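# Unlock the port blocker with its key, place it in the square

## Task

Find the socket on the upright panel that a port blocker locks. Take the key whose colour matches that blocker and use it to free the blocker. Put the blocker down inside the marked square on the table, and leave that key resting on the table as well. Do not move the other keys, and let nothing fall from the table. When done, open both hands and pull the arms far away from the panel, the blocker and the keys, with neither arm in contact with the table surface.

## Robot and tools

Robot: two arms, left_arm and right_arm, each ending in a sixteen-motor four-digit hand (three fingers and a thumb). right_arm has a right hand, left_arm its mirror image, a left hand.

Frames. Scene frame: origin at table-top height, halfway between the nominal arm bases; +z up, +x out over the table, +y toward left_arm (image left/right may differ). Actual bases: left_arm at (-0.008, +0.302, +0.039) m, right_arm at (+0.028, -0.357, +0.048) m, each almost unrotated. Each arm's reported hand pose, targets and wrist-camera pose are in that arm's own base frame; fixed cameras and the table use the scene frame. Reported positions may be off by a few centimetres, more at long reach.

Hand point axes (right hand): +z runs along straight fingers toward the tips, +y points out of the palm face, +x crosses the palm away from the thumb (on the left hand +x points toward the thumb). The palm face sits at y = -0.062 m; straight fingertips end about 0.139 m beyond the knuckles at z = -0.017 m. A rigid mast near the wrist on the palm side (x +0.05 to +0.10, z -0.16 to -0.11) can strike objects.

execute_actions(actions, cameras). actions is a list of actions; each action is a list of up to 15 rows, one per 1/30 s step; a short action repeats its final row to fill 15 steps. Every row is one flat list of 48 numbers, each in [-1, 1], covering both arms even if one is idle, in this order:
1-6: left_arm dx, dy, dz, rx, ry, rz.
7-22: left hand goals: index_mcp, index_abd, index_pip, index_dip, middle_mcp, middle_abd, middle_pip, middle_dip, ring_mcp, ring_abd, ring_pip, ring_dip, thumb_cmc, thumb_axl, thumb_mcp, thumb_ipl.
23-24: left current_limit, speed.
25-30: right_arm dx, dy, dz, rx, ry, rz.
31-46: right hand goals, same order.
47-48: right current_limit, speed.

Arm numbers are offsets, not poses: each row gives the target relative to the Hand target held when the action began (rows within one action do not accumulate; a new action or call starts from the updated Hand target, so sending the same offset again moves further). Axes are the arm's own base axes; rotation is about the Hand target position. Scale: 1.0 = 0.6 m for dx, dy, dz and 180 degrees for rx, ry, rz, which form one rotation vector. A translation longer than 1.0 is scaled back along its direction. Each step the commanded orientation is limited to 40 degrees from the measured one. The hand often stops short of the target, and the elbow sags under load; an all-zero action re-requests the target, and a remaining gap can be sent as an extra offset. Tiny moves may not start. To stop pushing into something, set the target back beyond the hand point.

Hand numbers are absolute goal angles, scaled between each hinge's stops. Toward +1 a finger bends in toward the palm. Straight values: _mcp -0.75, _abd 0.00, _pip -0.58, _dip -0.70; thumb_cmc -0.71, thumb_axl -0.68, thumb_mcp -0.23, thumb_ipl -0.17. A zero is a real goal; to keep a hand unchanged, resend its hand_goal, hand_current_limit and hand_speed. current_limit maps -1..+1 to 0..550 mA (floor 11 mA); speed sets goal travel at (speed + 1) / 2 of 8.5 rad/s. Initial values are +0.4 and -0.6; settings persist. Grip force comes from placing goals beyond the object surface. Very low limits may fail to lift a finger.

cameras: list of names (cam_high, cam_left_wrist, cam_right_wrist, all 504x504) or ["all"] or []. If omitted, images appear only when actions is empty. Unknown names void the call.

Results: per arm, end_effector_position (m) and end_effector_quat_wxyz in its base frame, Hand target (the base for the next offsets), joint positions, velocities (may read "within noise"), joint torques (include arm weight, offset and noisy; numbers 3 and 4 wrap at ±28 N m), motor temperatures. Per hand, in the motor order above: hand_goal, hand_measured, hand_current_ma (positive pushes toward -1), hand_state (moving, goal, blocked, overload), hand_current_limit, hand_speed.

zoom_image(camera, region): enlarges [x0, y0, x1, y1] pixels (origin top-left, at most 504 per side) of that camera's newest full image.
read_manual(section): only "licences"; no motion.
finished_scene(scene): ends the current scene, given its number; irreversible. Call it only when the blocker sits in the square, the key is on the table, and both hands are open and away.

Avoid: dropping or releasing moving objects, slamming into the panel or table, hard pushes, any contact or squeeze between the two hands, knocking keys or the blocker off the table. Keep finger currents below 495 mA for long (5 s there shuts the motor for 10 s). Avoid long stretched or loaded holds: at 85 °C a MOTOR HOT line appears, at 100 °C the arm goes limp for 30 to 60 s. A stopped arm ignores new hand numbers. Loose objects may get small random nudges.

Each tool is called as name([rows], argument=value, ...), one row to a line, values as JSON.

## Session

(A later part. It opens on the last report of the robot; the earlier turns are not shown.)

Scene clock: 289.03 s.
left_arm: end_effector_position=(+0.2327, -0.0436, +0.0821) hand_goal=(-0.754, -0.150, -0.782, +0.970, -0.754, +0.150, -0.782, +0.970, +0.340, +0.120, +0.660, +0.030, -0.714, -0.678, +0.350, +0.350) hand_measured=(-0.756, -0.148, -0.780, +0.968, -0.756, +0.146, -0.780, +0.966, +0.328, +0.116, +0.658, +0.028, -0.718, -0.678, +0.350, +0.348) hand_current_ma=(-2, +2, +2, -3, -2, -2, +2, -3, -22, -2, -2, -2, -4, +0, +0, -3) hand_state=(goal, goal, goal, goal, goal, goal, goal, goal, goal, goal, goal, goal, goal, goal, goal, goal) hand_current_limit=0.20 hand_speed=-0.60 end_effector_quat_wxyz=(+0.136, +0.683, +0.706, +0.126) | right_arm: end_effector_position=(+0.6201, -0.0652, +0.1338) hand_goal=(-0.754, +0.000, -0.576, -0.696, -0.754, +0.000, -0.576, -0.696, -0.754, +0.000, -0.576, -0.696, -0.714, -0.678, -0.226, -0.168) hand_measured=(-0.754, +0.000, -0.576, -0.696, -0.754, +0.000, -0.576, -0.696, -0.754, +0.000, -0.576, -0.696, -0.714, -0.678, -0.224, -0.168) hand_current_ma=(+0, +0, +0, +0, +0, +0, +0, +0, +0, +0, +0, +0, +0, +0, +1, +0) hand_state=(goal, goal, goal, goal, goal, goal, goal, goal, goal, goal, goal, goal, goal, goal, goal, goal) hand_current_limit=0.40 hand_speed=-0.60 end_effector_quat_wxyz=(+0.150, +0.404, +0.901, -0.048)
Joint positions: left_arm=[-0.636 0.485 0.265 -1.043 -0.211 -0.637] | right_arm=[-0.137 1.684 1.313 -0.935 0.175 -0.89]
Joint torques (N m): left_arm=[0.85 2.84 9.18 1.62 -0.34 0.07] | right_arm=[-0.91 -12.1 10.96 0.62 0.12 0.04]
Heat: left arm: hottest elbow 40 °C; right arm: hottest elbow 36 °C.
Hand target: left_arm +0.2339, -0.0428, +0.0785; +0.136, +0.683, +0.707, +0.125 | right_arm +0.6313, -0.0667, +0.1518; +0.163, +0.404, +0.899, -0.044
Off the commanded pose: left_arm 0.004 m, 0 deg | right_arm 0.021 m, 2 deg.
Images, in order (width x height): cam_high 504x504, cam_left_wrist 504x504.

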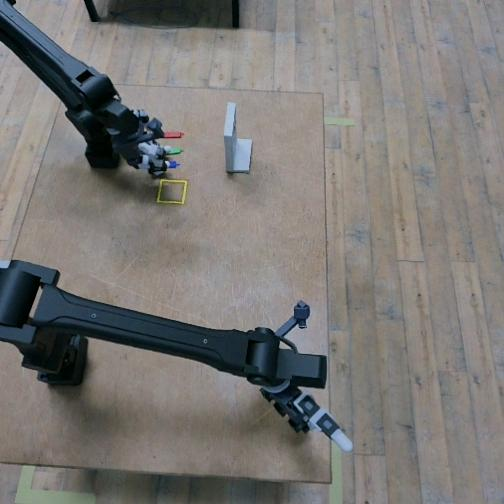

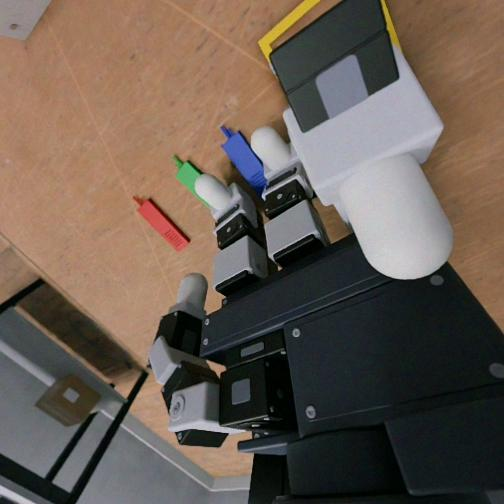

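execute_actions([
  [[0,0.001,-0.0075,0,0,0,-0.754,-0.15,-0.781,0.97,-0.754,0.15,-0.781,0.97,0.34,0.12,0.66,0.03,-0.714,-0.678,0.35,0.35,0,-0.6,0,0,0,0,0,0,-0.754,0,-0.576,-0.696,-0.754,0,-0.576,-0.696,-0.754,0,-0.576,-0.696,-0.714,-0.678,-0.226,-0.168,0.4,-0.6]],
])

execute_actions([
  [[0,0.00,-0.0075,0,0,0,-0.754,-0.15,-0.781,0.97,-0.754,0.15,-0.781,0.97,0.34,0.12,0.66,0.03,-0.714,-0.678,0.35,0.35,0,-0.6,0,0,0,0,0,0,-0.754,0,-0.576,-0.696,-0.754,0,-0.576,-0.696,-0.754,0,-0.576,-0.696,-0.714,-0.678,-0.226,-0.168,0.4,-0.6]],
], cameras=["cam_high","cam_left_wrist"])

zoom_image(camera="cam_left_wrist", region=[190, 90, 290, 190])

Scene clock: 304.20 s.
left_arm: end_effector_position=(+0.2330, -0.0434, +0.0787) hand_goal=(-0.754, -0.150, -0.782, +0.970, -0.754, +0.150, -0.782, +0.970, +0.340, +0.120, +0.660, +0.030, -0.714, -0.678, +0.350, +0.350) hand_measured=(-0.756, -0.148, -0.780, +0.968, -0.756, +0.146, -0.780, +0.966, +0.328, +0.116, +0.658, +0.028, -0.718, -0.678, +0.350, +0.348) hand_current_ma=(-2, +2, +2, -3, -2, -2, +2, -3, -22, -2, -2, -2, -4, +0, +0, -3) hand_state=(goal, goal, goal, goal, goal, goal, goal, goal, goal, goal, goal, goal, goal, goal, goal, goal) hand_current_limit=0.00 hand_speed=-0.60 end_effector_quat_wxyz=(+0.138, +0.683, +0.706, +0.126) | right_arm: end_effector_position=(+0.6201, -0.0652, +0.1338) hand_goal=(-0.754, +0.000, -0.576, -0.696, -0.754, +0.000, -0.576, -0.696, -0.754, +0.000, -0.576, -0.696, -0.714, -0.678, -0.226, -0.168) hand_measured=(-0.754, +0.000, -0.576, -0.696, -0.754, +0.000, -0.576, -0.696, -0.754, +0.000, -0.576, -0.696, -0.714, -0.678, -0.224, -0.168) hand_current_ma=(+0, +0, +0, +0, +0, +0, +0, +0, +0, +0, +0, +0, +0, +0, +1, +0) hand_state=(goal, goal, goal, goal, goal, goal, goal, goal, goal, goal, goal, goal, goal, goal, goal, goal) hand_current_limit=0.40 hand_speed=-0.60 end_effector_quat_wxyz=(+0.150, +0.404, +0.901, -0.048)
Joint positions: left_arm=[-0.633 0.485 0.254 -1.027 -0.21 -0.633] | right_arm=[-0.137 1.684 1.313 -0.935 0.175 -0.89]
Joint torques (N m): left_arm=[0.97 3.08 9.14 1.74 -0.34 0.05] | right_arm=[-0.91 -12.16 10.99 0.66 0.12 0.03]
Heat: left arm: hottest elbow 40 °C; right arm: hottest elbow 36 °C.
Hand target: left_arm +0.2340, -0.0423, +0.0742; +0.136, +0.683, +0.707, +0.125 | right_arm +0.6313, -0.0667, +0.1518; +0.163, +0.404, +0.899, -0.044
Off the commanded pose: left_arm 0.005 m, 0 deg | right_arm 0.021 m, 2 deg.

Scene clock: 304.90 s.
left_arm: end_effector_position=(+0.2338, -0.0440, +0.0766) hand_goal=(-0.754, -0.150, -0.782, +0.970, -0.754, +0.150, -0.782, +0.970, +0.340, +0.120, +0.660, +0.030, -0.714, -0.678, +0.350, +0.350) hand_measured=(-0.756, -0.150, -0.782, +0.968, -0.756, +0.146, -0.780, +0.966, +0.328, +0.116, +0.658, +0.028, -0.718, -0.678, +0.350, +0.348) hand_current_ma=(-2, +0, +0, -3, -2, -2, +2, -3, -22, -2, -2, -2, -4, +0, +0, -3) hand_state=(goal, goal, goal, goal, goal, goal, goal, goal, goal, goal, goal, goal, goal, goal, goal, goal) hand_current_limit=0.00 hand_speed=-0.60 end_effector_quat_wxyz=(+0.141, +0.683, +0.706, +0.126) | right_arm: end_effector_position=(+0.6201, -0.0652, +0.1338) hand_goal=(-0.754, +0.000, -0.576, -0.696, -0.754, +0.000, -0.576, -0.696, -0.754, +0.000, -0.576, -0.696, -0.714, -0.678, -0.226, -0.168) hand_measured=(-0.754, +0.000, -0.576, -0.696, -0.754, +0.000, -0.576, -0.696, -0.754, +0.000, -0.576, -0.696, -0.714, -0.678, -0.224, -0.168) hand_current_ma=(+0, +0, +0, +0, +0, +0, +0, +0, +0, +0, +0, +0, +0, +0, +1, +0) hand_state=(goal, goal, goal, goal, goal, goal, goal, goal, goal, goal, goal, goal, goal, goal, goal, goal) hand_current_limit=0.40 hand_speed=-0.60 end_effector_quat_wxyz=(+0.150, +0.404, +0.901, -0.048)
Joint positions: left_arm=[-0.633 0.488 0.248 -1.011 -0.21 -0.632] | right_arm=[-0.137 1.684 1.313 -0.935 0.175 -0.89]
Joint torques (N m): left_arm=[0.79 3.31 8.85 1.73 -0.35 0.05] | right_arm=[-0.91 -12.22 10.97 0.69 0.13 0.03]
Heat: left arm: hottest elbow 40 °C; right arm: hottest elbow 36 °C.
Hand target: left_arm +0.2339, -0.0422, +0.0696; +0.136, +0.683, +0.707, +0.125 | right_arm +0.6313, -0.0667, +0.1518; +0.163, +0.404, +0.899, -0.044
Off the commanded pose: left_arm 0.007 m, 0 deg | right_arm 0.021 m, 2 deg.
Images, in order (width x height): cam_high 504x504, cam_left_wrist 504x504.

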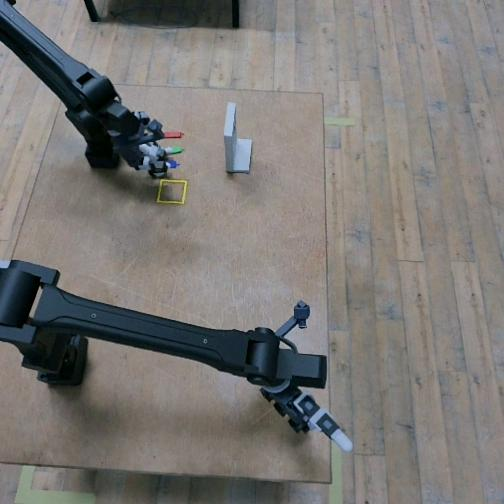

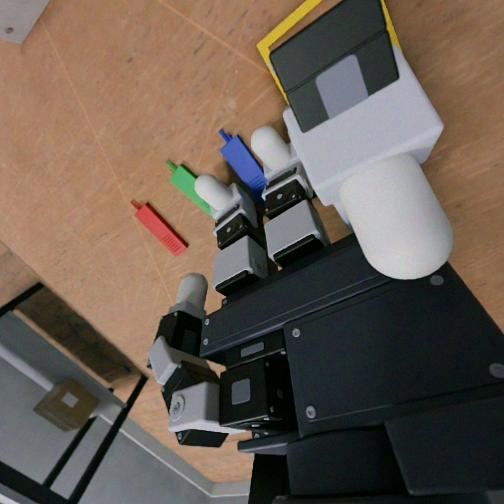

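Scaled by 5.040 from the camera's 504x504 image, which has a finer 720x720 frame.

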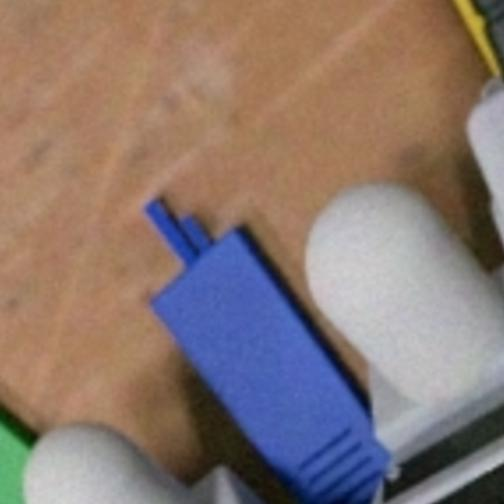

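execute_actions([
  [[0,0.0,-0.001,0,0,0,-0.754,-0.06,-0.781,0.97,-0.754,0.06,-0.781,0.97,0.34,0.12,0.66,0.03,-0.714,-0.678,0.35,0.35,0,-0.9,0,0,0,0,0,0,-0.754,0,-0.576,-0.696,-0.754,0,-0.576,-0.696,-0.754,0,-0.576,-0.696,-0.714,-0.678,-0.226,-0.168,0.4,-0.6]],
  [[0,0.0,0,0,0,0,-0.754,0,-0.781,0.97,-0.754,0,-0.781,0.97,0.34,0.12,0.66,0.03,-0.714,-0.678,0.35,0.35,0,-0.9,0,0,0,0,0,0,-0.754,0,-0.576,-0.696,-0.754,0,-0.576,-0.696,-0.754,0,-0.576,-0.696,-0.714,-0.678,-0.226,-0.168,0.4,-0.6]],
], cameras=["cam_high","cam_left_wrist"])

zoom_image(camera="cam_left_wrist", region=[190, 90, 290, 190])

Scene clock: 316.67 s.
left_arm: end_effector_position=(+0.2344, -0.0441, +0.0771) hand_goal=(-0.754, +0.000, -0.782, +0.970, -0.754, +0.000, -0.782, +0.970, +0.340, +0.120, +0.660, +0.030, -0.714, -0.678, +0.350, +0.350) hand_measured=(-0.750, -0.060, -0.782, +0.968, -0.756, +0.038, -0.780, +0.966, +0.328, +0.116, +0.658, +0.028, -0.718, -0.678, +0.350, +0.348) hand_current_ma=(+3, -133, +0, -2, -2, +74, +1, -3, -22, -2, -2, -2, -4, +0, +0, -3) hand_state=(goal, blocked, goal, goal, goal, blocked, goal, goal, goal, goal, goal, goal, goal, goal, goal, goal) hand_current_limit=0.00 hand_speed=-0.90 end_effector_quat_wxyz=(+0.142, +0.683, +0.705, +0.128) | right_arm: end_effector_position=(+0.6201, -0.0652, +0.1338) hand_goal=(-0.754, +0.000, -0.576, -0.696, -0.754, +0.000, -0.576, -0.696, -0.754, +0.000, -0.576, -0.696, -0.714, -0.678, -0.226, -0.168) hand_measured=(-0.754, +0.000, -0.576, -0.696, -0.754, +0.000, -0.576, -0.696, -0.754, +0.000, -0.576, -0.696, -0.714, -0.678, -0.224, -0.168) hand_current_ma=(+0, +0, +0, +0, +0, +0, +0, +0, +0, +0, +0, +0, +0, +0, +1, +0) hand_state=(goal, goal, goal, goal, goal, goal, goal, goal, goal, goal, goal, goal, goal, goal, goal, goal) hand_current_limit=0.40 hand_speed=-0.60 end_effector_quat_wxyz=(+0.150, +0.404, +0.901, -0.048)
Joint positions: left_arm=[-0.632 0.488 0.248 -1.008 -0.212 -0.63] | right_arm=[-0.137 1.684 1.313 -0.935 0.175 -0.89]
Joint velocities: left_arm=[within noise] | right_arm=[-0.015 -0.005 -0.017 -0.002 0.007 -0.154]
Joint torques (N m): left_arm=[0.85 3.31 8.75 1.7 -0.27 0.02] | right_arm=[-0.79 -12.16 10.99 0.65 0.12 0.03]
Heat: left arm: hottest elbow 39 °C; right arm: hottest elbow 36 °C.
Hand target: left_arm +0.2339, -0.0422, +0.0691; +0.136, +0.682, +0.707, +0.125 | right_arm +0.6313, -0.0667, +0.1518; +0.163, +0.404, +0.899, -0.044
Off the commanded pose: left_arm 0.008 m, 1 deg | right_arm 0.021 m, 2 deg.
Images, in order (width x height): cam_high 504x504, cam_left_wrist 504x504.

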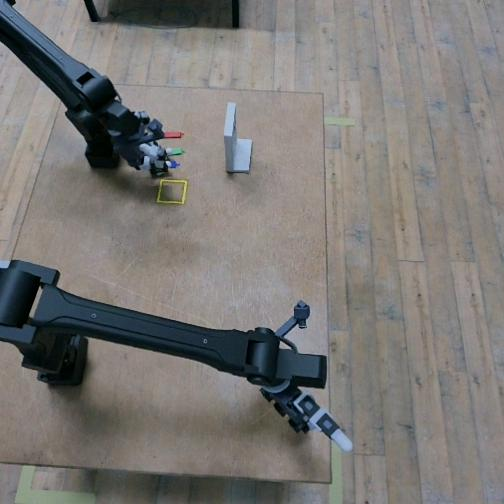

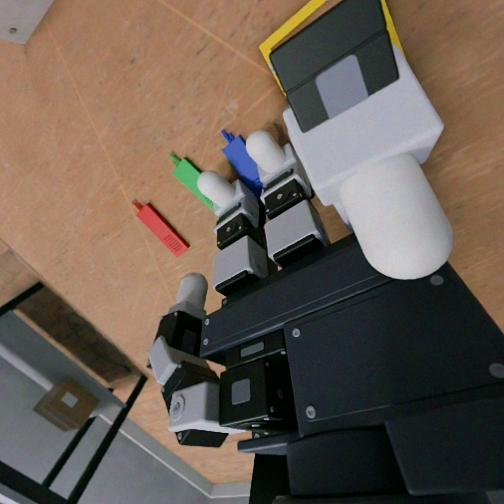

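Scaled by 5.040 from the camera's 504x504 image, which has a finer 720x720 frame.

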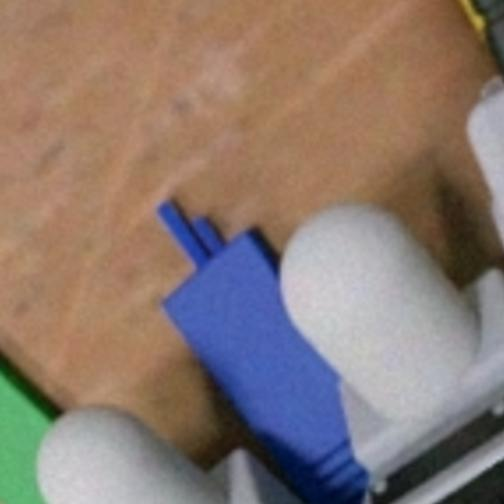

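execute_actions([
  [[0,0.0,0,0,0,0,-0.754,0.17,-0.781,0.97,-0.754,-0.17,-0.781,0.97,0.34,0.12,0.66,0.03,-0.714,-0.678,0.35,0.35,0.6,-0.9,0,0,0,0,0,0,-0.754,0,-0.576,-0.696,-0.754,0,-0.576,-0.696,-0.754,0,-0.576,-0.696,-0.714,-0.678,-0.226,-0.168,0.4,-0.6]],
  [[0,0.0,0,0,0,0,-0.754,0.17,-0.781,0.97,-0.754,-0.17,-0.781,0.97,0.34,0.12,0.66,0.03,-0.714,-0.678,0.35,0.35,0.6,-0.9,0,0,0,0,0,0,-0.754,0,-0.576,-0.696,-0.754,0,-0.576,-0.696,-0.754,0,-0.576,-0.696,-0.714,-0.678,-0.226,-0.168,0.4,-0.6]],
  [[0,0.0,0.02,0,0,0,-0.754,0.17,-0.781,0.97,-0.754,-0.17,-0.781,0.97,0.34,0.12,0.66,0.03,-0.714,-0.678,0.35,0.35,0.6,-0.9,0,0,0,0,0,0,-0.754,0,-0.576,-0.696,-0.754,0,-0.576,-0.696,-0.754,0,-0.576,-0.696,-0.714,-0.678,-0.226,-0.168,0.4,-0.6]],
  [[0,0.0,0.03,0,0,0,-0.754,0.17,-0.781,0.97,-0.754,-0.17,-0.781,0.97,0.34,0.12,0.66,0.03,-0.714,-0.678,0.35,0.35,0.6,-0.9,0,0,0,0,0,0,-0.754,0,-0.576,-0.696,-0.754,0,-0.576,-0.696,-0.754,0,-0.576,-0.696,-0.714,-0.678,-0.226,-0.168,0.4,-0.6]],
], cameras=["cam_high","cam_left_wrist"])

zoom_image(camera="cam_left_wrist", region=[190, 90, 290, 190])

Scene clock: 329.07 s.
left_arm: end_effector_position=(+0.2261, -0.0366, +0.0750) hand_goal=(-0.754, +0.170, -0.782, +0.970, -0.754, -0.170, -0.782, +0.970, +0.340, +0.120, +0.660, +0.030, -0.714, -0.678, +0.350, +0.350) hand_measured=(-0.748, -0.054, -0.780, +0.968, -0.754, +0.030, -0.780, +0.968, +0.328, +0.116, +0.658, +0.028, -0.718, -0.678, +0.350, +0.348) hand_current_ma=(+9, -440, +2, -1, +1, +440, +1, -2, -22, -2, -2, -2, -4, +0, +0, -3) hand_state=(goal, blocked, goal, goal, goal, blocked, goal, goal, goal, goal, goal, goal, goal, goal, goal, goal) hand_current_limit=0.60 hand_speed=-0.90 end_effector_quat_wxyz=(+0.117, +0.686, +0.707, +0.124) | right_arm: end_effector_position=(+0.6201, -0.0652, +0.1338) hand_goal=(-0.754, +0.000, -0.576, -0.696, -0.754, +0.000, -0.576, -0.696, -0.754, +0.000, -0.576, -0.696, -0.714, -0.678, -0.226, -0.168) hand_measured=(-0.754, +0.000, -0.576, -0.696, -0.754, +0.000, -0.576, -0.696, -0.754, +0.000, -0.576, -0.696, -0.714, -0.678, -0.224, -0.168) hand_current_ma=(+0, +0, +0, +0, +0, +0, +0, +0, +0, +0, +0, +0, +0, +0, +1, +0) hand_state=(goal, goal, goal, goal, goal, goal, goal, goal, goal, goal, goal, goal, goal, goal, goal, goal) hand_current_limit=0.40 hand_speed=-0.60 end_effector_quat_wxyz=(+0.150, +0.404, +0.901, -0.048)
Joint positions: left_arm=[-0.624 0.479 0.257 -1.076 -0.21 -0.625] | right_arm=[-0.137 1.684 1.313 -0.935 0.175 -0.89]
Joint torques (N m): left_arm=[0.73 1.9 13.27 0.1 -0.3 0.03] | right_arm=[-0.85 -12.04 10.97 0.68 0.12 0.03]
Heat: left arm: hottest elbow 38 °C; right arm: hottest elbow 36 °C.
Hand target: left_arm +0.2339, -0.0422, +0.0990; +0.136, +0.683, +0.707, +0.125 | right_arm +0.6313, -0.0667, +0.1518; +0.163, +0.404, +0.899, -0.044
Off the commanded pose: left_arm 0.026 m, 2 deg | right_arm 0.021 m, 2 deg.
Images, in order (width x height): cam_high 504x504, cam_left_wrist 504x504.

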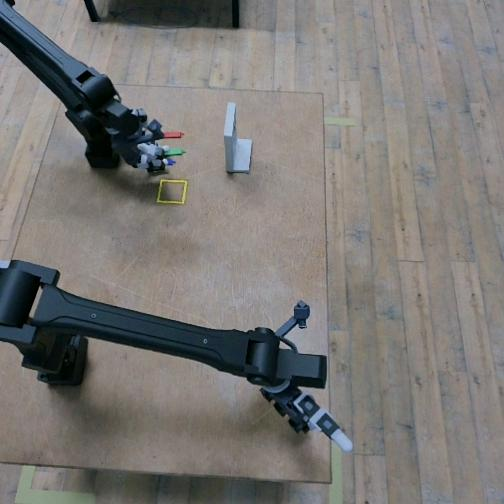

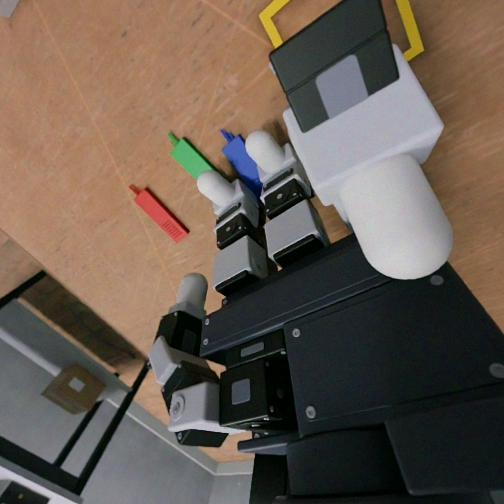

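Scaled by 5.040 from the camera's 504x504 image, which has a finer 720x720 frame.

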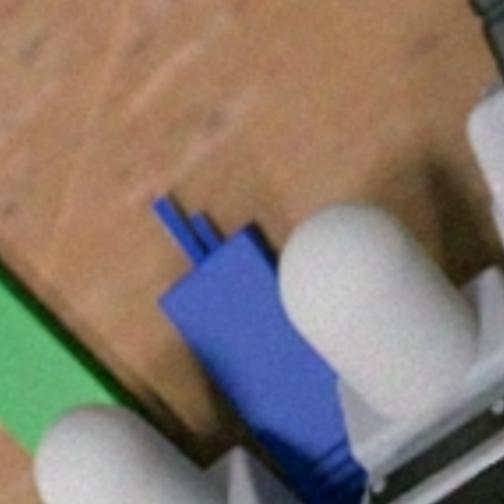

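execute_actions([
  [[0,-0.006,0.03,0,0,0,-0.754,0.17,-0.781,0.97,-0.754,-0.17,-0.781,0.97,0.34,0.12,0.66,0.03,-0.714,-0.678,0.35,0.35,0.6,-0.9,0,0,0,0,0,0,-0.754,0,-0.576,-0.696,-0.754,0,-0.576,-0.696,-0.754,0,-0.576,-0.696,-0.714,-0.678,-0.226,-0.168,0.4,-0.6]],
])

execute_actions([
  [[0,0.0,0.06,0,0,0,-0.754,0.17,-0.781,0.97,-0.754,-0.17,-0.781,0.97,0.34,0.12,0.66,0.03,-0.714,-0.678,0.35,0.35,0.6,-0.9,0,0,0,0,0,0,-0.754,0,-0.576,-0.696,-0.754,0,-0.576,-0.696,-0.754,0,-0.576,-0.696,-0.714,-0.678,-0.226,-0.168,0.4,-0.6]],
], cameras=["cam_high","cam_left_wrist"])

zoom_image(camera="cam_high", region=[140, 110, 240, 210])

zoom_image(camera="cam_left_wrist", region=[190, 90, 290, 190])

Scene clock: 339.40 s.
left_arm: end_effector_position=(+0.2266, -0.0373, +0.0899) hand_goal=(-0.754, +0.170, -0.782, +0.970, -0.754, -0.170, -0.782, +0.970, +0.340, +0.120, +0.660, +0.030, -0.714, -0.678, +0.350, +0.350) hand_measured=(-0.750, -0.054, -0.780, +0.968, -0.756, +0.030, -0.780, +0.968, +0.328, +0.116, +0.658, +0.028, -0.718, -0.678, +0.350, +0.348) hand_current_ma=(+6, -440, +2, -1, -3, +440, +1, -2, -22, -2, -2, -2, -4, +0, +0, -3) hand_state=(goal, blocked, goal, goal, goal, blocked, goal, goal, goal, goal, goal, goal, goal, goal, goal, goal) hand_current_limit=0.60 hand_speed=-0.90 end_effector_quat_wxyz=(+0.112, +0.686, +0.708, +0.123) | right_arm: end_effector_position=(+0.6201, -0.0652, +0.1338) hand_goal=(-0.754, +0.000, -0.576, -0.696, -0.754, +0.000, -0.576, -0.696, -0.754, +0.000, -0.576, -0.696, -0.714, -0.678, -0.226, -0.168) hand_measured=(-0.754, +0.000, -0.576, -0.696, -0.754, +0.000, -0.576, -0.696, -0.754, +0.000, -0.576, -0.696, -0.714, -0.678, -0.224, -0.168) hand_current_ma=(+0, +0, +0, +0, +0, +0, +0, +0, +0, +0, +0, +0, +0, +0, +1, +0) hand_state=(goal, goal, goal, goal, goal, goal, goal, goal, goal, goal, goal, goal, goal, goal, goal, goal) hand_current_limit=0.40 hand_speed=-0.60 end_effector_quat_wxyz=(+0.150, +0.404, +0.901, -0.048)
Joint positions: left_arm=[-0.626 0.478 0.3 -1.131 -0.209 -0.63] | right_arm=[-0.137 1.684 1.313 -0.935 0.175 -0.89]
Joint torques (N m): left_arm=[-0.91 1.73 13.63 0.27 -0.52 -0.16] | right_arm=[-0.85 -12.04 10.99 0.64 0.13 0.03]
Heat: left arm: hottest elbow 39 °C; right arm: hottest elbow 36 °C.
Hand target: left_arm +0.2339, -0.0459, +0.1171; +0.137, +0.683, +0.707, +0.125 | right_arm +0.6313, -0.0667, +0.1518; +0.163, +0.404, +0.899, -0.044
Off the commanded pose: left_arm 0.029 m, 3 deg | right_arm 0.021 m, 2 deg.

Scene clock: 340.23 s.
left_arm: end_effector_position=(+0.2289, -0.0391, +0.1266) hand_goal=(-0.754, +0.170, -0.782, +0.970, -0.754, -0.170, -0.782, +0.970, +0.340, +0.120, +0.660, +0.030, -0.714, -0.678, +0.350, +0.350) hand_measured=(-0.750, -0.054, -0.780, +0.968, -0.758, +0.030, -0.780, +0.968, +0.328, +0.116, +0.658, +0.028, -0.718, -0.678, +0.350, +0.348) hand_current_ma=(+5, -440, +2, -1, -4, +440, +1, -2, -22, -2, -2, -2, -4, +0, +0, -3) hand_state=(goal, blocked, goal, goal, goal, blocked, goal, goal, goal, goal, goal, goal, goal, goal, goal, goal) hand_current_limit=0.60 hand_speed=-0.90 end_effector_quat_wxyz=(+0.112, +0.686, +0.708, +0.123) | right_arm: end_effector_position=(+0.6201, -0.0652, +0.1338) hand_goal=(-0.754, +0.000, -0.576, -0.696, -0.754, +0.000, -0.576, -0.696, -0.754, +0.000, -0.576, -0.696, -0.714, -0.678, -0.226, -0.168) hand_measured=(-0.754, +0.000, -0.576, -0.696, -0.754, +0.000, -0.576, -0.696, -0.754, +0.000, -0.576, -0.696, -0.714, -0.678, -0.224, -0.168) hand_current_ma=(+0, +0, +0, +0, +0, +0, +0, +0, +0, +0, +0, +0, +0, +0, +1, +0) hand_state=(goal, goal, goal, goal, goal, goal, goal, goal, goal, goal, goal, goal, goal, goal, goal, goal) hand_current_limit=0.40 hand_speed=-0.60 end_effector_quat_wxyz=(+0.150, +0.404, +0.901, -0.048)
Joint positions: left_arm=[-0.627 0.469 0.395 -1.235 -0.209 -0.631] | right_arm=[-0.137 1.684 1.313 -0.935 0.175 -0.89]
Joint torques (N m): left_arm=[-0.97 1.55 13.57 0.39 -0.53 -0.1] | right_arm=[-0.91 -12.04 10.99 0.65 0.12 0.03]
Heat: left arm: hottest elbow 39 °C; right arm: hottest elbow 36 °C.
Hand target: left_arm +0.2339, -0.0458, +0.1530; +0.136, +0.683, +0.707, +0.125 | right_arm +0.6313, -0.0667, +0.1518; +0.163, +0.404, +0.899, -0.044
Off the commanded pose: left_arm 0.028 m, 3 deg | right_arm 0.021 m, 2 deg.
Images, in order (width x height): cam_high 504x504, cam_left_wrist 504x504.

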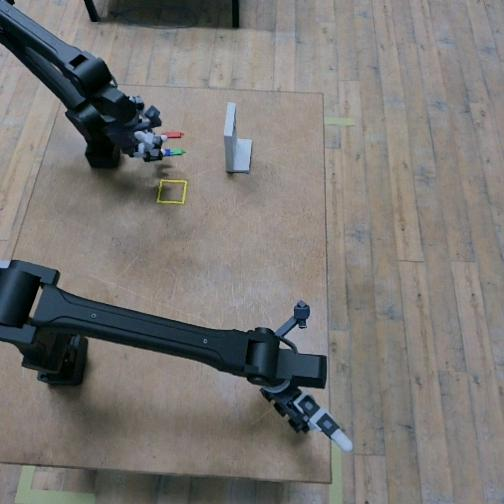

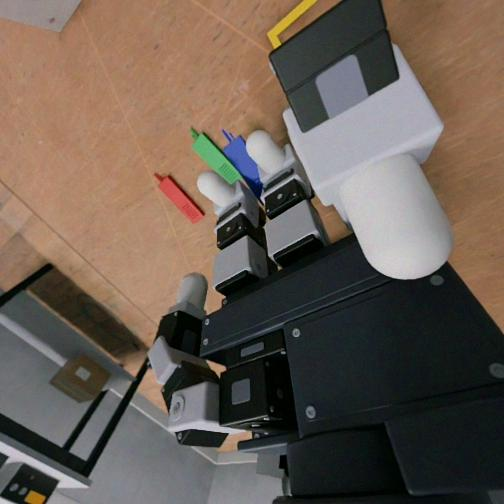

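Scaled by 5.040 from the camera's 504x504 image, which has a finer 720x720 frame.

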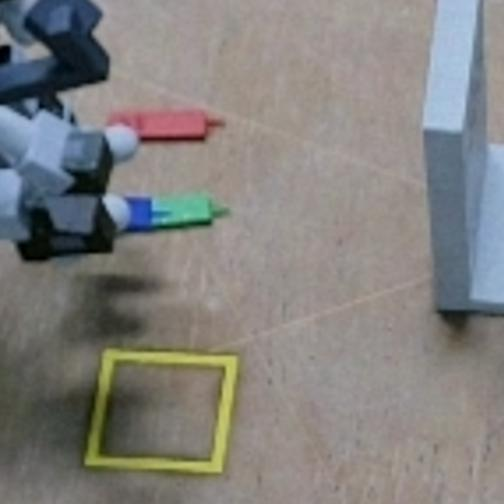

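Scaled by 5.040 from the camera's 504x504 image, which has a finer 720x720 frame.

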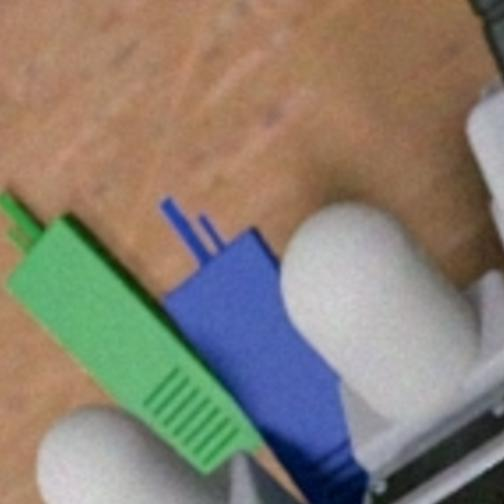

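execute_actions([
  [[0,0,0.1,0,0,-0.008,-0.754,0.17,-0.781,0.97,-0.754,-0.17,-0.781,0.97,0.34,0.12,0.66,0.03,-0.714,-0.678,0.35,0.35,0.6,-0.9,0,0,0,0,0,0,-0.754,0,-0.576,-0.696,-0.754,0,-0.576,-0.696,-0.754,0,-0.576,-0.696,-0.714,-0.678,-0.226,-0.168,0.4,-0.6]],
  [[0.1,0.05,0.0,0,0,-0.008,-0.754,0.17,-0.781,0.97,-0.754,-0.17,-0.781,0.97,0.34,0.12,0.66,0.03,-0.714,-0.678,0.35,0.35,0.6,-0.9,0,0,0,0,0,0,-0.754,0,-0.576,-0.696,-0.754,0,-0.576,-0.696,-0.754,0,-0.576,-0.696,-0.714,-0.678,-0.226,-0.168,0.4,-0.6]],
], cameras=["cam_high","cam_left_wrist"])

zoom_image(camera="cam_left_wrist", region=[60, 30, 260, 230])

Scene clock: 381.40 s.
left_arm: end_effector_position=(+0.2760, -0.0132, +0.1842) hand_goal=(-0.754, +0.170, -0.782, +0.970, -0.754, -0.170, -0.782, +0.970, +0.340, +0.120, +0.660, +0.030, -0.714, -0.678, +0.350, +0.350) hand_measured=(-0.752, -0.052, -0.780, +0.968, -0.760, +0.030, -0.780, +0.968, +0.328, +0.118, +0.658, +0.028, -0.718, -0.678, +0.350, +0.348) hand_current_ma=(+2, -440, +2, -1, -7, +440, +1, -2, -22, -2, -2, -2, -4, +0, +0, -3) hand_state=(goal, blocked, goal, goal, goal, blocked, goal, goal, goal, goal, goal, goal, goal, goal, goal, goal) hand_current_limit=0.60 hand_speed=-0.90 end_effector_quat_wxyz=(+0.113, +0.703, +0.693, +0.110) | right_arm: end_effector_position=(+0.6201, -0.0652, +0.1338) hand_goal=(-0.754, +0.000, -0.576, -0.696, -0.754, +0.000, -0.576, -0.696, -0.754, +0.000, -0.576, -0.696, -0.714, -0.678, -0.226, -0.168) hand_measured=(-0.754, +0.000, -0.576, -0.696, -0.754, +0.000, -0.576, -0.696, -0.754, +0.000, -0.576, -0.696, -0.714, -0.678, -0.224, -0.168) hand_current_ma=(+0, +0, +0, +0, +0, +0, +0, +0, +0, +0, +0, +0, +0, +0, +1, +0) hand_state=(goal, goal, goal, goal, goal, goal, goal, goal, goal, goal, goal, goal, goal, goal, goal, goal) hand_current_limit=0.40 hand_speed=-0.60 end_effector_quat_wxyz=(+0.150, +0.404, +0.901, -0.048)
Joint positions: left_arm=[-0.233 0.573 0.574 -1.262 -0.066 -0.209] | right_arm=[-0.137 1.684 1.313 -0.935 0.175 -0.89]
Joint torques (N m): left_arm=[0.91 2.08 14.17 1.73 -0.11 0.06] | right_arm=[-0.91 -12.1 10.99 0.64 0.13 0.03]
Motor temperatures (°C): left_arm=[23 26 46 24 25 25] | right_arm=[23 31 36 24 26 24]
Heat: left arm: hottest elbow 46 °C; right arm: hottest elbow 36 °C.
Hand target: left_arm +0.2939, -0.0159, +0.2129; +0.139, +0.700, +0.690, +0.122 | right_arm +0.6313, -0.0667, +0.1518; +0.163, +0.404, +0.899, -0.044
Off the commanded pose: left_arm 0.034 m, 3 deg | right_arm 0.021 m, 2 deg.
Images, in order (width x height): cam_high 504x504, cam_left_wrist 504x504.

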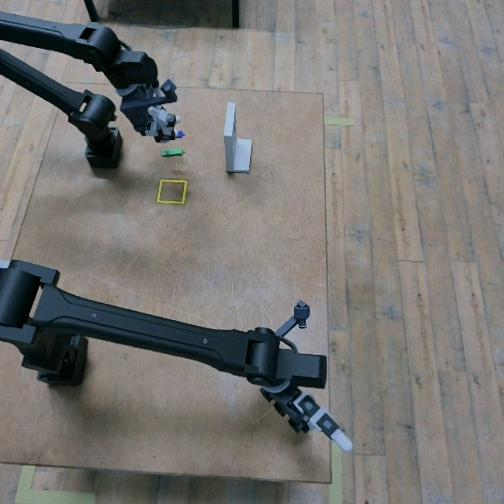

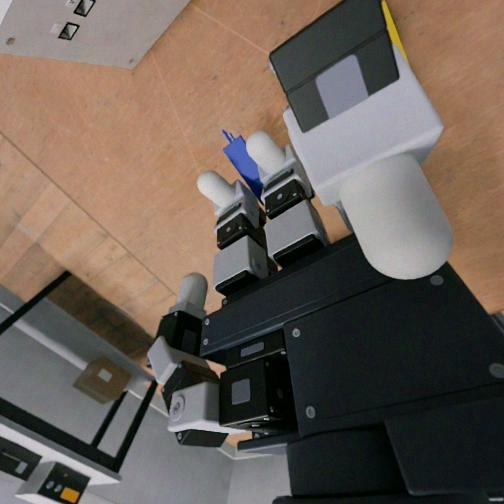

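Scaled by 2.520 from the camera's 504x504 image, which has a finer 720x720 frame.

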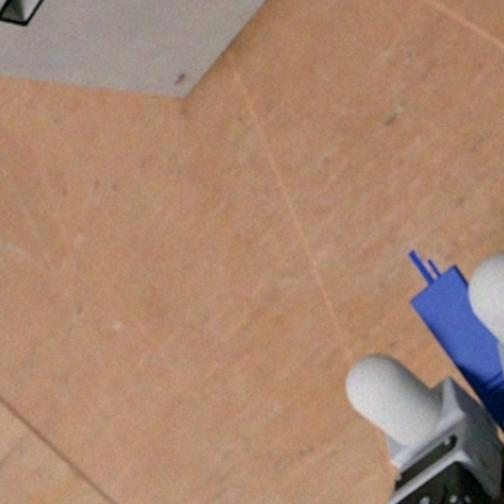

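execute_actions([
  [[0,0,0,0,0,0,-0.754,0.17,-0.781,0.97,-0.754,-0.17,-0.781,0.97,0.34,0.12,0.66,0.03,-0.714,-0.678,0.35,0.35,0.6,-0.9,0,0,0.15,0,0,0,-0.75,0,0.83,0.84,-0.75,0,0.83,0.84,-0.75,0,0.83,0.84,-0.714,-0.678,-0.5,-0.5,0.4,-0.8]],
  [[0,0,0,0,0,0,-0.754,0.17,-0.781,0.97,-0.754,-0.17,-0.781,0.97,0.34,0.12,0.66,0.03,-0.714,-0.678,0.35,0.35,0.6,-0.9,-0.06,0.06,0.1,0.0118,-0.0485,0.138,-0.75,0,0.83,0.84,-0.75,0,0.83,0.84,-0.75,0,0.83,0.84,-0.714,-0.678,-0.5,-0.5,0.4,-0.8]],
  [[0,0,0,0,0,0,-0.754,0.17,-0.781,0.97,-0.754,-0.17,-0.781,0.97,0.34,0.12,0.66,0.03,-0.714,-0.678,0.35,0.35,0.6,-0.9,-0.1,0.14,0.0,0.0118,-0.0485,0.138,-0.75,0,0.83,0.84,-0.75,0,0.83,0.84,-0.75,0,0.83,0.84,-0.714,-0.678,-0.5,-0.5,0.4,-0.8]],
  [[0,0,0,0,0,0,-0.754,0.17,-0.781,0.97,-0.754,-0.17,-0.781,0.97,0.34,0.12,0.66,0.03,-0.714,-0.678,0.35,0.35,0.6,-0.9,-0.1,0.14,0.0,0.0118,-0.0485,0.138,-0.75,0,0.83,0.84,-0.75,0,0.83,0.84,-0.75,0,0.83,0.84,-0.714,-0.678,-0.5,-0.5,0.4,-0.8]],
], cameras=["all"])

Scene clock: 438.57 s.
left_arm: end_effector_position=(+0.2763, -0.0140, +0.1823) hand_goal=(-0.754, +0.170, -0.782, +0.970, -0.754, -0.170, -0.782, +0.970, +0.340, +0.120, +0.660, +0.030, -0.714, -0.678, +0.350, +0.350) hand_measured=(-0.752, -0.052, -0.780, +0.968, -0.760, +0.030, -0.780, +0.968, +0.328, +0.118, +0.658, +0.028, -0.718, -0.678, +0.350, +0.348) hand_current_ma=(+2, -440, +2, -1, -7, +440, +1, -2, -22, -2, -2, -2, -4, +0, +0, -3) hand_state=(goal, blocked, goal, goal, goal, blocked, goal, goal, goal, goal, goal, goal, goal, goal, goal, goal) hand_current_limit=0.60 hand_speed=-0.90 end_effector_quat_wxyz=(+0.112, +0.705, +0.692, +0.105) | right_arm: end_effector_position=(+0.4787, +0.1388, +0.3063) hand_goal=(-0.750, +0.000, +0.830, +0.840, -0.750, +0.000, +0.830, +0.840, -0.750, +0.000, +0.830, +0.840, -0.714, -0.678, -0.500, -0.500) hand_measured=(-0.754, +0.000, +0.824, +0.838, -0.754, +0.000, +0.824, +0.838, -0.754, +0.000, +0.824, +0.838, -0.716, -0.678, -0.496, -0.498) hand_current_ma=(-1, +0, -3, -1, -1, +0, -2, -1, -1, +0, -2, -1, +0, +0, +2, +1) hand_state=(goal, goal, goal, goal, goal, goal, goal, goal, goal, goal, goal, goal, goal, goal, goal, goal) hand_current_limit=0.40 hand_speed=-0.80 end_effector_quat_wxyz=(+0.317, -0.204, +0.905, +0.198)
Joint positions: left_arm=[-0.224 0.578 0.574 -1.262 -0.055 -0.197] | right_arm=[-0.053 1.341 1.195 -0.851 -0.539 -1.905]
Joint torques (N m): left_arm=[0.91 2.02 14.26 1.78 -0.1 0.05] | right_arm=[-1.2 -8.29 7.94 2.14 -0.58 -0.1]
Motor temperatures (°C): left_arm=[23 26 51 24 25 25] | right_arm=[23 30 37 24 26 24]
Heat: left arm: hottest elbow 51 °C; right arm: hottest elbow 37 °C.
Hand target: left_arm +0.2939, -0.0158, +0.2130; +0.139, +0.700, +0.690, +0.122 | right_arm +0.4753, +0.1374, +0.3021; +0.321, -0.211, +0.903, +0.195
Off the commanded pose: left_arm 0.035 m, 4 deg | right_arm 0.006 m, 1 deg.

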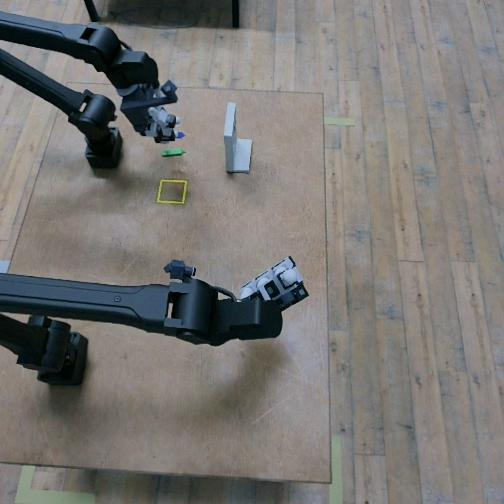

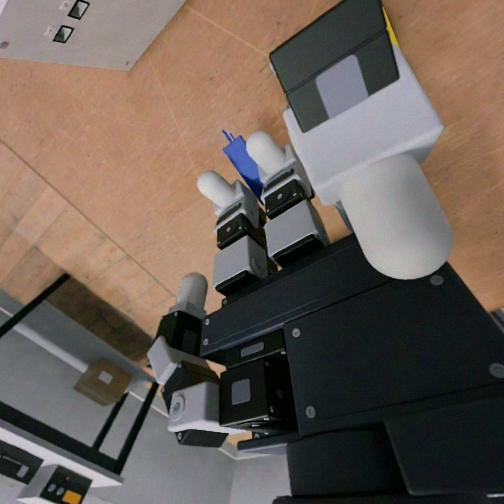

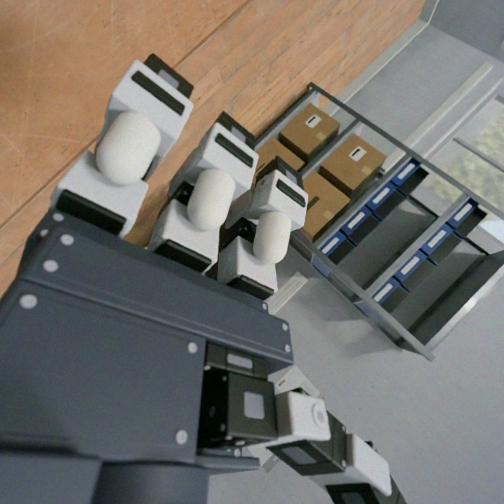

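execute_actions([
  [[0,0,0,0,0,0,-0.754,0.17,-0.781,0.97,-0.754,-0.17,-0.781,0.97,0.34,0.12,0.66,0.03,-0.714,-0.678,0.35,0.35,0.6,-0.9,-0.1,0.16,0,0.0118,-0.0485,0.138,-0.75,0,0.83,0.84,-0.75,0,0.83,0.84,-0.75,0,0.83,0.84,-0.714,-0.678,-0.5,-0.5,0.4,-0.8]],
  [[0,0,0,0,0,0,-0.754,0.17,-0.781,0.97,-0.754,-0.17,-0.781,0.97,0.34,0.12,0.66,0.03,-0.714,-0.678,0.35,0.35,0.6,-0.9,-0.1,0.16,-0.05,0,0,0,-0.75,0,0.83,0.84,-0.75,0,0.83,0.84,-0.75,0,0.83,0.84,-0.714,-0.678,-0.5,-0.5,0.4,-0.8]],
  [[0,0,0,0,0,0,-0.754,0.17,-0.781,0.97,-0.754,-0.17,-0.781,0.97,0.34,0.12,0.66,0.03,-0.714,-0.678,0.35,0.35,0.6,-0.9,-0.08,0.13,-0.05,0,0,0,-0.75,0,0.83,0.84,-0.75,0,0.83,0.84,-0.75,0,0.83,0.84,-0.714,-0.678,-0.5,-0.5,0.4,-0.8]],
], cameras=["all"])

Scene clock: 450.03 s.
left_arm: end_effector_position=(+0.2763, -0.0140, +0.1823) hand_goal=(-0.754, +0.170, -0.782, +0.970, -0.754, -0.170, -0.782, +0.970, +0.340, +0.120, +0.660, +0.030, -0.714, -0.678, +0.350, +0.350) hand_measured=(-0.752, -0.052, -0.780, +0.968, -0.760, +0.030, -0.780, +0.968, +0.328, +0.118, +0.658, +0.028, -0.718, -0.678, +0.350, +0.348) hand_current_ma=(+2, -440, +2, -1, -7, +440, +1, -2, -22, -2, -2, -2, -4, +0, +0, -3) hand_state=(goal, blocked, goal, goal, goal, blocked, goal, goal, goal, goal, goal, goal, goal, goal, goal, goal) hand_current_limit=0.60 hand_speed=-0.90 end_effector_quat_wxyz=(+0.112, +0.705, +0.692, +0.105) | right_arm: end_effector_position=(+0.3046, +0.4082, +0.2527) hand_goal=(-0.750, +0.000, +0.830, +0.840, -0.750, +0.000, +0.830, +0.840, -0.750, +0.000, +0.830, +0.840, -0.714, -0.678, -0.500, -0.500) hand_measured=(-0.752, +0.000, +0.826, +0.838, -0.752, +0.000, +0.826, +0.838, -0.752, +0.000, +0.826, +0.838, -0.716, -0.678, -0.498, -0.498) hand_current_ma=(+0, +0, -2, -1, +0, +0, -2, -1, +0, +0, -2, -1, +0, +0, +0, +0) hand_state=(goal, goal, goal, goal, goal, goal, goal, goal, goal, goal, goal, goal, goal, goal, goal, goal) hand_current_limit=0.40 hand_speed=-0.80 end_effector_quat_wxyz=(+0.348, -0.416, +0.799, +0.260)
Joint positions: left_arm=[-0.224 0.578 0.574 -1.262 -0.055 -0.197] | right_arm=[0.644 1.259 0.913 -0.384 -0.367 -1.721]
Joint torques (N m): left_arm=[0.91 2.02 14.27 1.77 -0.1 0.05] | right_arm=[-1.44 -5.77 8.08 2.77 -0.25 0.26]
Heat: left arm: hottest elbow 51 °C; right arm: hottest elbow 36 °C.
Hand target: left_arm +0.2939, -0.0158, +0.2130; +0.139, +0.700, +0.690, +0.122 | right_arm +0.3074, +0.4073, +0.2422; +0.343, -0.408, +0.806, +0.260
Off the commanded pose: left_arm 0.035 m, 4 deg | right_arm 0.011 m, 1 deg.

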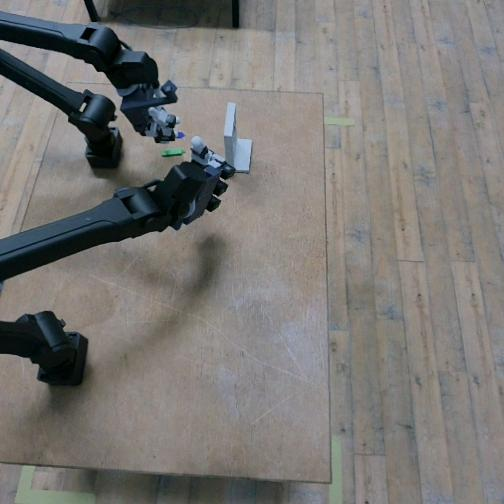

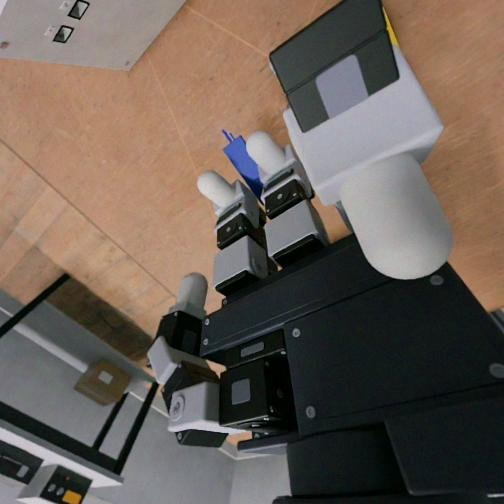

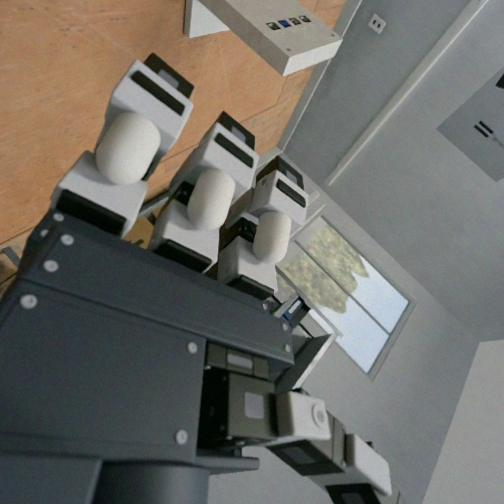

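execute_actions([
  [[0,0,0,0,0,0,-0.754,0.17,-0.781,0.97,-0.754,-0.17,-0.781,0.97,0.34,0.12,0.66,0.03,-0.714,-0.678,0.35,0.35,0.6,-0.9,0,0.05,-0.12,0,0,0,-0.75,0,0.83,0.84,-0.75,0,0.83,0.84,-0.75,0,0.83,0.84,-0.714,-0.678,-0.5,-0.5,0.4,-0.8]],
  [[0,0,0,0,0,0,-0.754,0.17,-0.781,0.97,-0.754,-0.17,-0.781,0.97,0.34,0.12,0.66,0.03,-0.714,-0.678,0.35,0.35,0.6,-0.9,0,0.05,-0.12,0,0,0,-0.75,0,0.83,0.84,-0.75,0,0.83,0.84,-0.75,0,0.83,0.84,-0.714,-0.678,-0.5,-0.5,0.4,-0.8]],
], cameras=["all"])

zoom_image(camera="cam_right_wrist", region=[230, 60, 400, 180])

Scene clock: 460.87 s.
left_arm: end_effector_position=(+0.2763, -0.0140, +0.1823) hand_goal=(-0.754, +0.170, -0.782, +0.970, -0.754, -0.170, -0.782, +0.970, +0.340, +0.120, +0.660, +0.030, -0.714, -0.678, +0.350, +0.350) hand_measured=(-0.752, -0.052, -0.780, +0.968, -0.760, +0.030, -0.780, +0.968, +0.328, +0.118, +0.658, +0.028, -0.718, -0.678, +0.350, +0.348) hand_current_ma=(+2, -440, +2, -1, -7, +440, +1, -2, -22, -2, -2, -2, -4, +0, +0, -3) hand_state=(goal, blocked, goal, goal, goal, blocked, goal, goal, goal, goal, goal, goal, goal, goal, goal, goal) hand_current_limit=0.60 hand_speed=-0.90 end_effector_quat_wxyz=(+0.112, +0.705, +0.692, +0.105) | right_arm: end_effector_position=(+0.3062, +0.4645, +0.1020) hand_goal=(-0.750, +0.000, +0.830, +0.840, -0.750, +0.000, +0.830, +0.840, -0.750, +0.000, +0.830, +0.840, -0.714, -0.678, -0.500, -0.500) hand_measured=(-0.752, +0.000, +0.826, +0.838, -0.752, +0.000, +0.826, +0.838, -0.752, +0.000, +0.826, +0.838, -0.716, -0.678, -0.498, -0.498) hand_current_ma=(+0, +0, -2, -1, +0, +0, -2, -1, +0, +0, -2, -1, +0, +0, +0, +0) hand_state=(goal, goal, goal, goal, goal, goal, goal, goal, goal, goal, goal, goal, goal, goal, goal, goal) hand_current_limit=0.40 hand_speed=-0.80 end_effector_quat_wxyz=(+0.343, -0.413, +0.804, +0.257)
Joint positions: left_arm=[-0.224 0.578 0.574 -1.262 -0.055 -0.197] | right_arm=[0.751 1.601 0.799 0.084 -0.282 -1.641]
Joint torques (N m): left_arm=[0.85 2.08 14.27 1.77 -0.1 0.05] | right_arm=[-0.73 -8.29 7.23 2.74 -0.19 0.21]
Heat: left arm: hottest elbow 52 °C; right arm: hottest elbow 36 °C.
Hand target: left_arm +0.2939, -0.0158, +0.2130; +0.139, +0.700, +0.690, +0.122 | right_arm +0.3074, +0.4673, +0.0980; +0.342, -0.408, +0.806, +0.260
Off the commanded pose: left_arm 0.035 m, 4 deg | right_arm 0.005 m, 1 deg.

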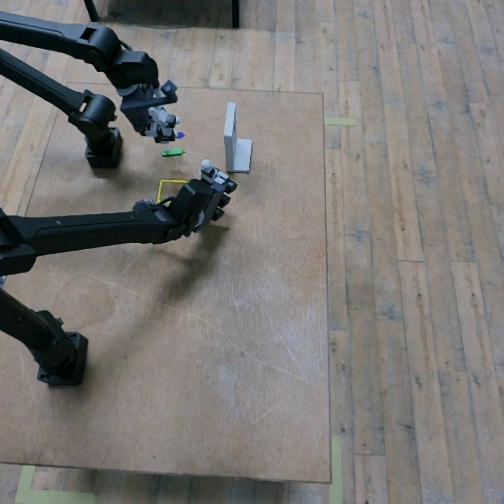

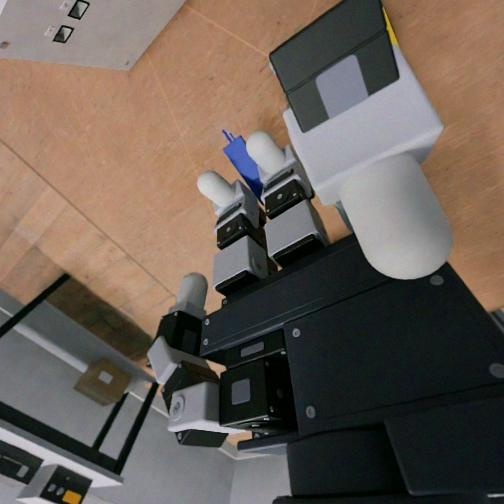

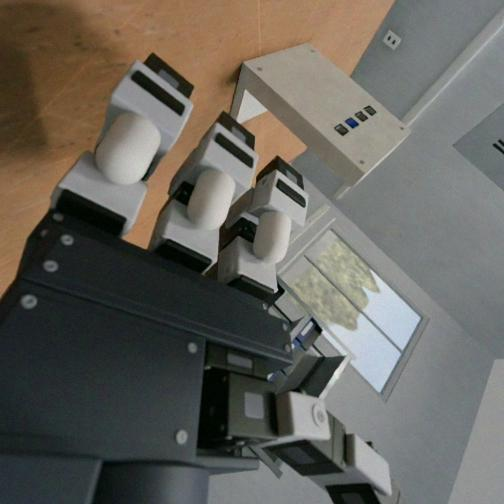

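Scaled by 2.965 from the camera's 504x504 image, which has a finer 720x720 frame.

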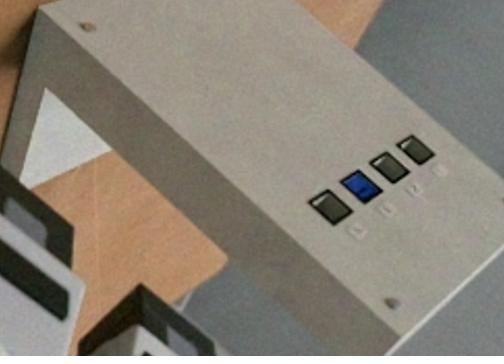

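execute_actions([
  [[0,0,0,0,0,0,-0.754,0.17,-0.781,0.97,-0.754,-0.17,-0.781,0.97,0.34,0.12,0.66,0.03,-0.714,-0.678,0.35,0.35,0.6,-0.9,0,0.0395,0.01,0,0,0,-0.75,0,0.83,0.84,-0.75,0,0.83,0.84,-0.75,0,0.83,0.84,-0.714,-0.678,-0.5,-0.5,0.4,-0.8]],
], cameras=["cam_right_wrist"])

zoom_image(camera="cam_right_wrist", region=[260, 60, 400, 200])

Scene clock: 470.93 s.
left_arm: end_effector_position=(+0.2763, -0.0140, +0.1823) hand_goal=(-0.754, +0.170, -0.782, +0.970, -0.754, -0.170, -0.782, +0.970, +0.340, +0.120, +0.660, +0.030, -0.714, -0.678, +0.350, +0.350) hand_measured=(-0.752, -0.052, -0.780, +0.968, -0.760, +0.030, -0.780, +0.968, +0.328, +0.118, +0.658, +0.028, -0.718, -0.678, +0.350, +0.348) hand_current_ma=(+2, -440, +2, -1, -7, +440, +1, -2, -22, -2, -2, -2, -4, +0, +0, -3) hand_state=(goal, blocked, goal, goal, goal, blocked, goal, goal, goal, goal, goal, goal, goal, goal, goal, goal) hand_current_limit=0.60 hand_speed=-0.90 end_effector_quat_wxyz=(+0.112, +0.705, +0.692, +0.105) | right_arm: end_effector_position=(+0.2937, +0.4761, +0.0971) hand_goal=(-0.750, +0.000, +0.830, +0.840, -0.750, +0.000, +0.830, +0.840, -0.750, +0.000, +0.830, +0.840, -0.714, -0.678, -0.500, -0.500) hand_measured=(-0.752, +0.000, +0.826, +0.838, -0.752, +0.000, +0.826, +0.838, -0.752, +0.000, +0.826, +0.838, -0.716, -0.678, -0.498, -0.498) hand_current_ma=(+0, +0, -2, -1, +0, +0, -2, -1, +0, +0, -2, -1, +0, +0, +0, +0) hand_state=(goal, goal, goal, goal, goal, goal, goal, goal, goal, goal, goal, goal, goal, goal, goal, goal) hand_current_limit=0.40 hand_speed=-0.80 end_effector_quat_wxyz=(+0.337, -0.413, +0.807, +0.255)
Joint positions: left_arm=[-0.224 0.578 0.574 -1.262 -0.055 -0.197] | right_arm=[0.791 1.609 0.799 0.084 -0.252 -1.614]
Joint torques (N m): left_arm=[0.91 2.02 14.27 1.78 -0.1 0.04] | right_arm=[-0.73 -7.59 10.63 1.99 -0.17 0.28]
Heat: left arm: hottest elbow 52 °C; right arm: hottest elbow 36 °C.
Hand target: left_arm +0.2939, -0.0158, +0.2130; +0.139, +0.700, +0.690, +0.122 | right_arm +0.3075, +0.4909, +0.1040; +0.343, -0.408, +0.806, +0.260
Off the commanded pose: left_arm 0.035 m, 4 deg | right_arm 0.021 m, 1 deg.
Images, in order (width x height): cam_right_wrist 504x504.

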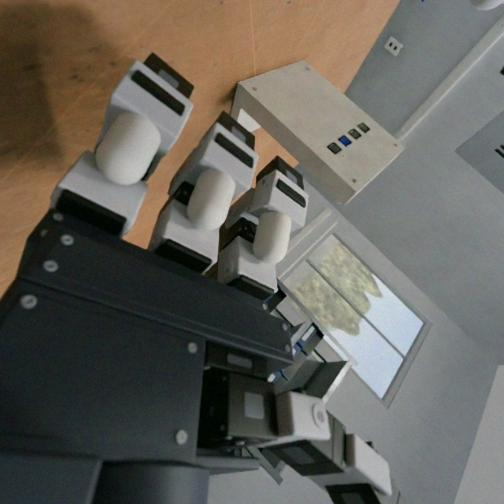

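Scaled by 3.600 from the camera's 504x504 image, which has a finer 720x720 frame.

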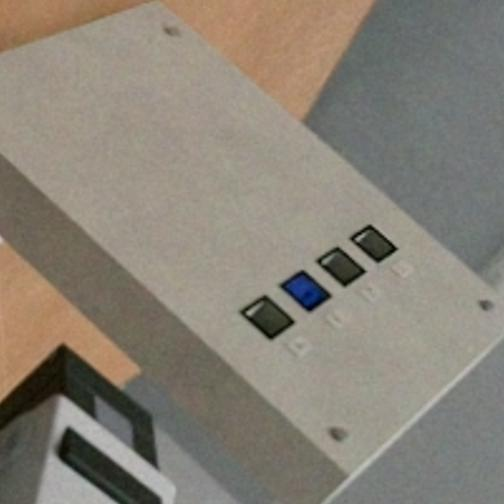

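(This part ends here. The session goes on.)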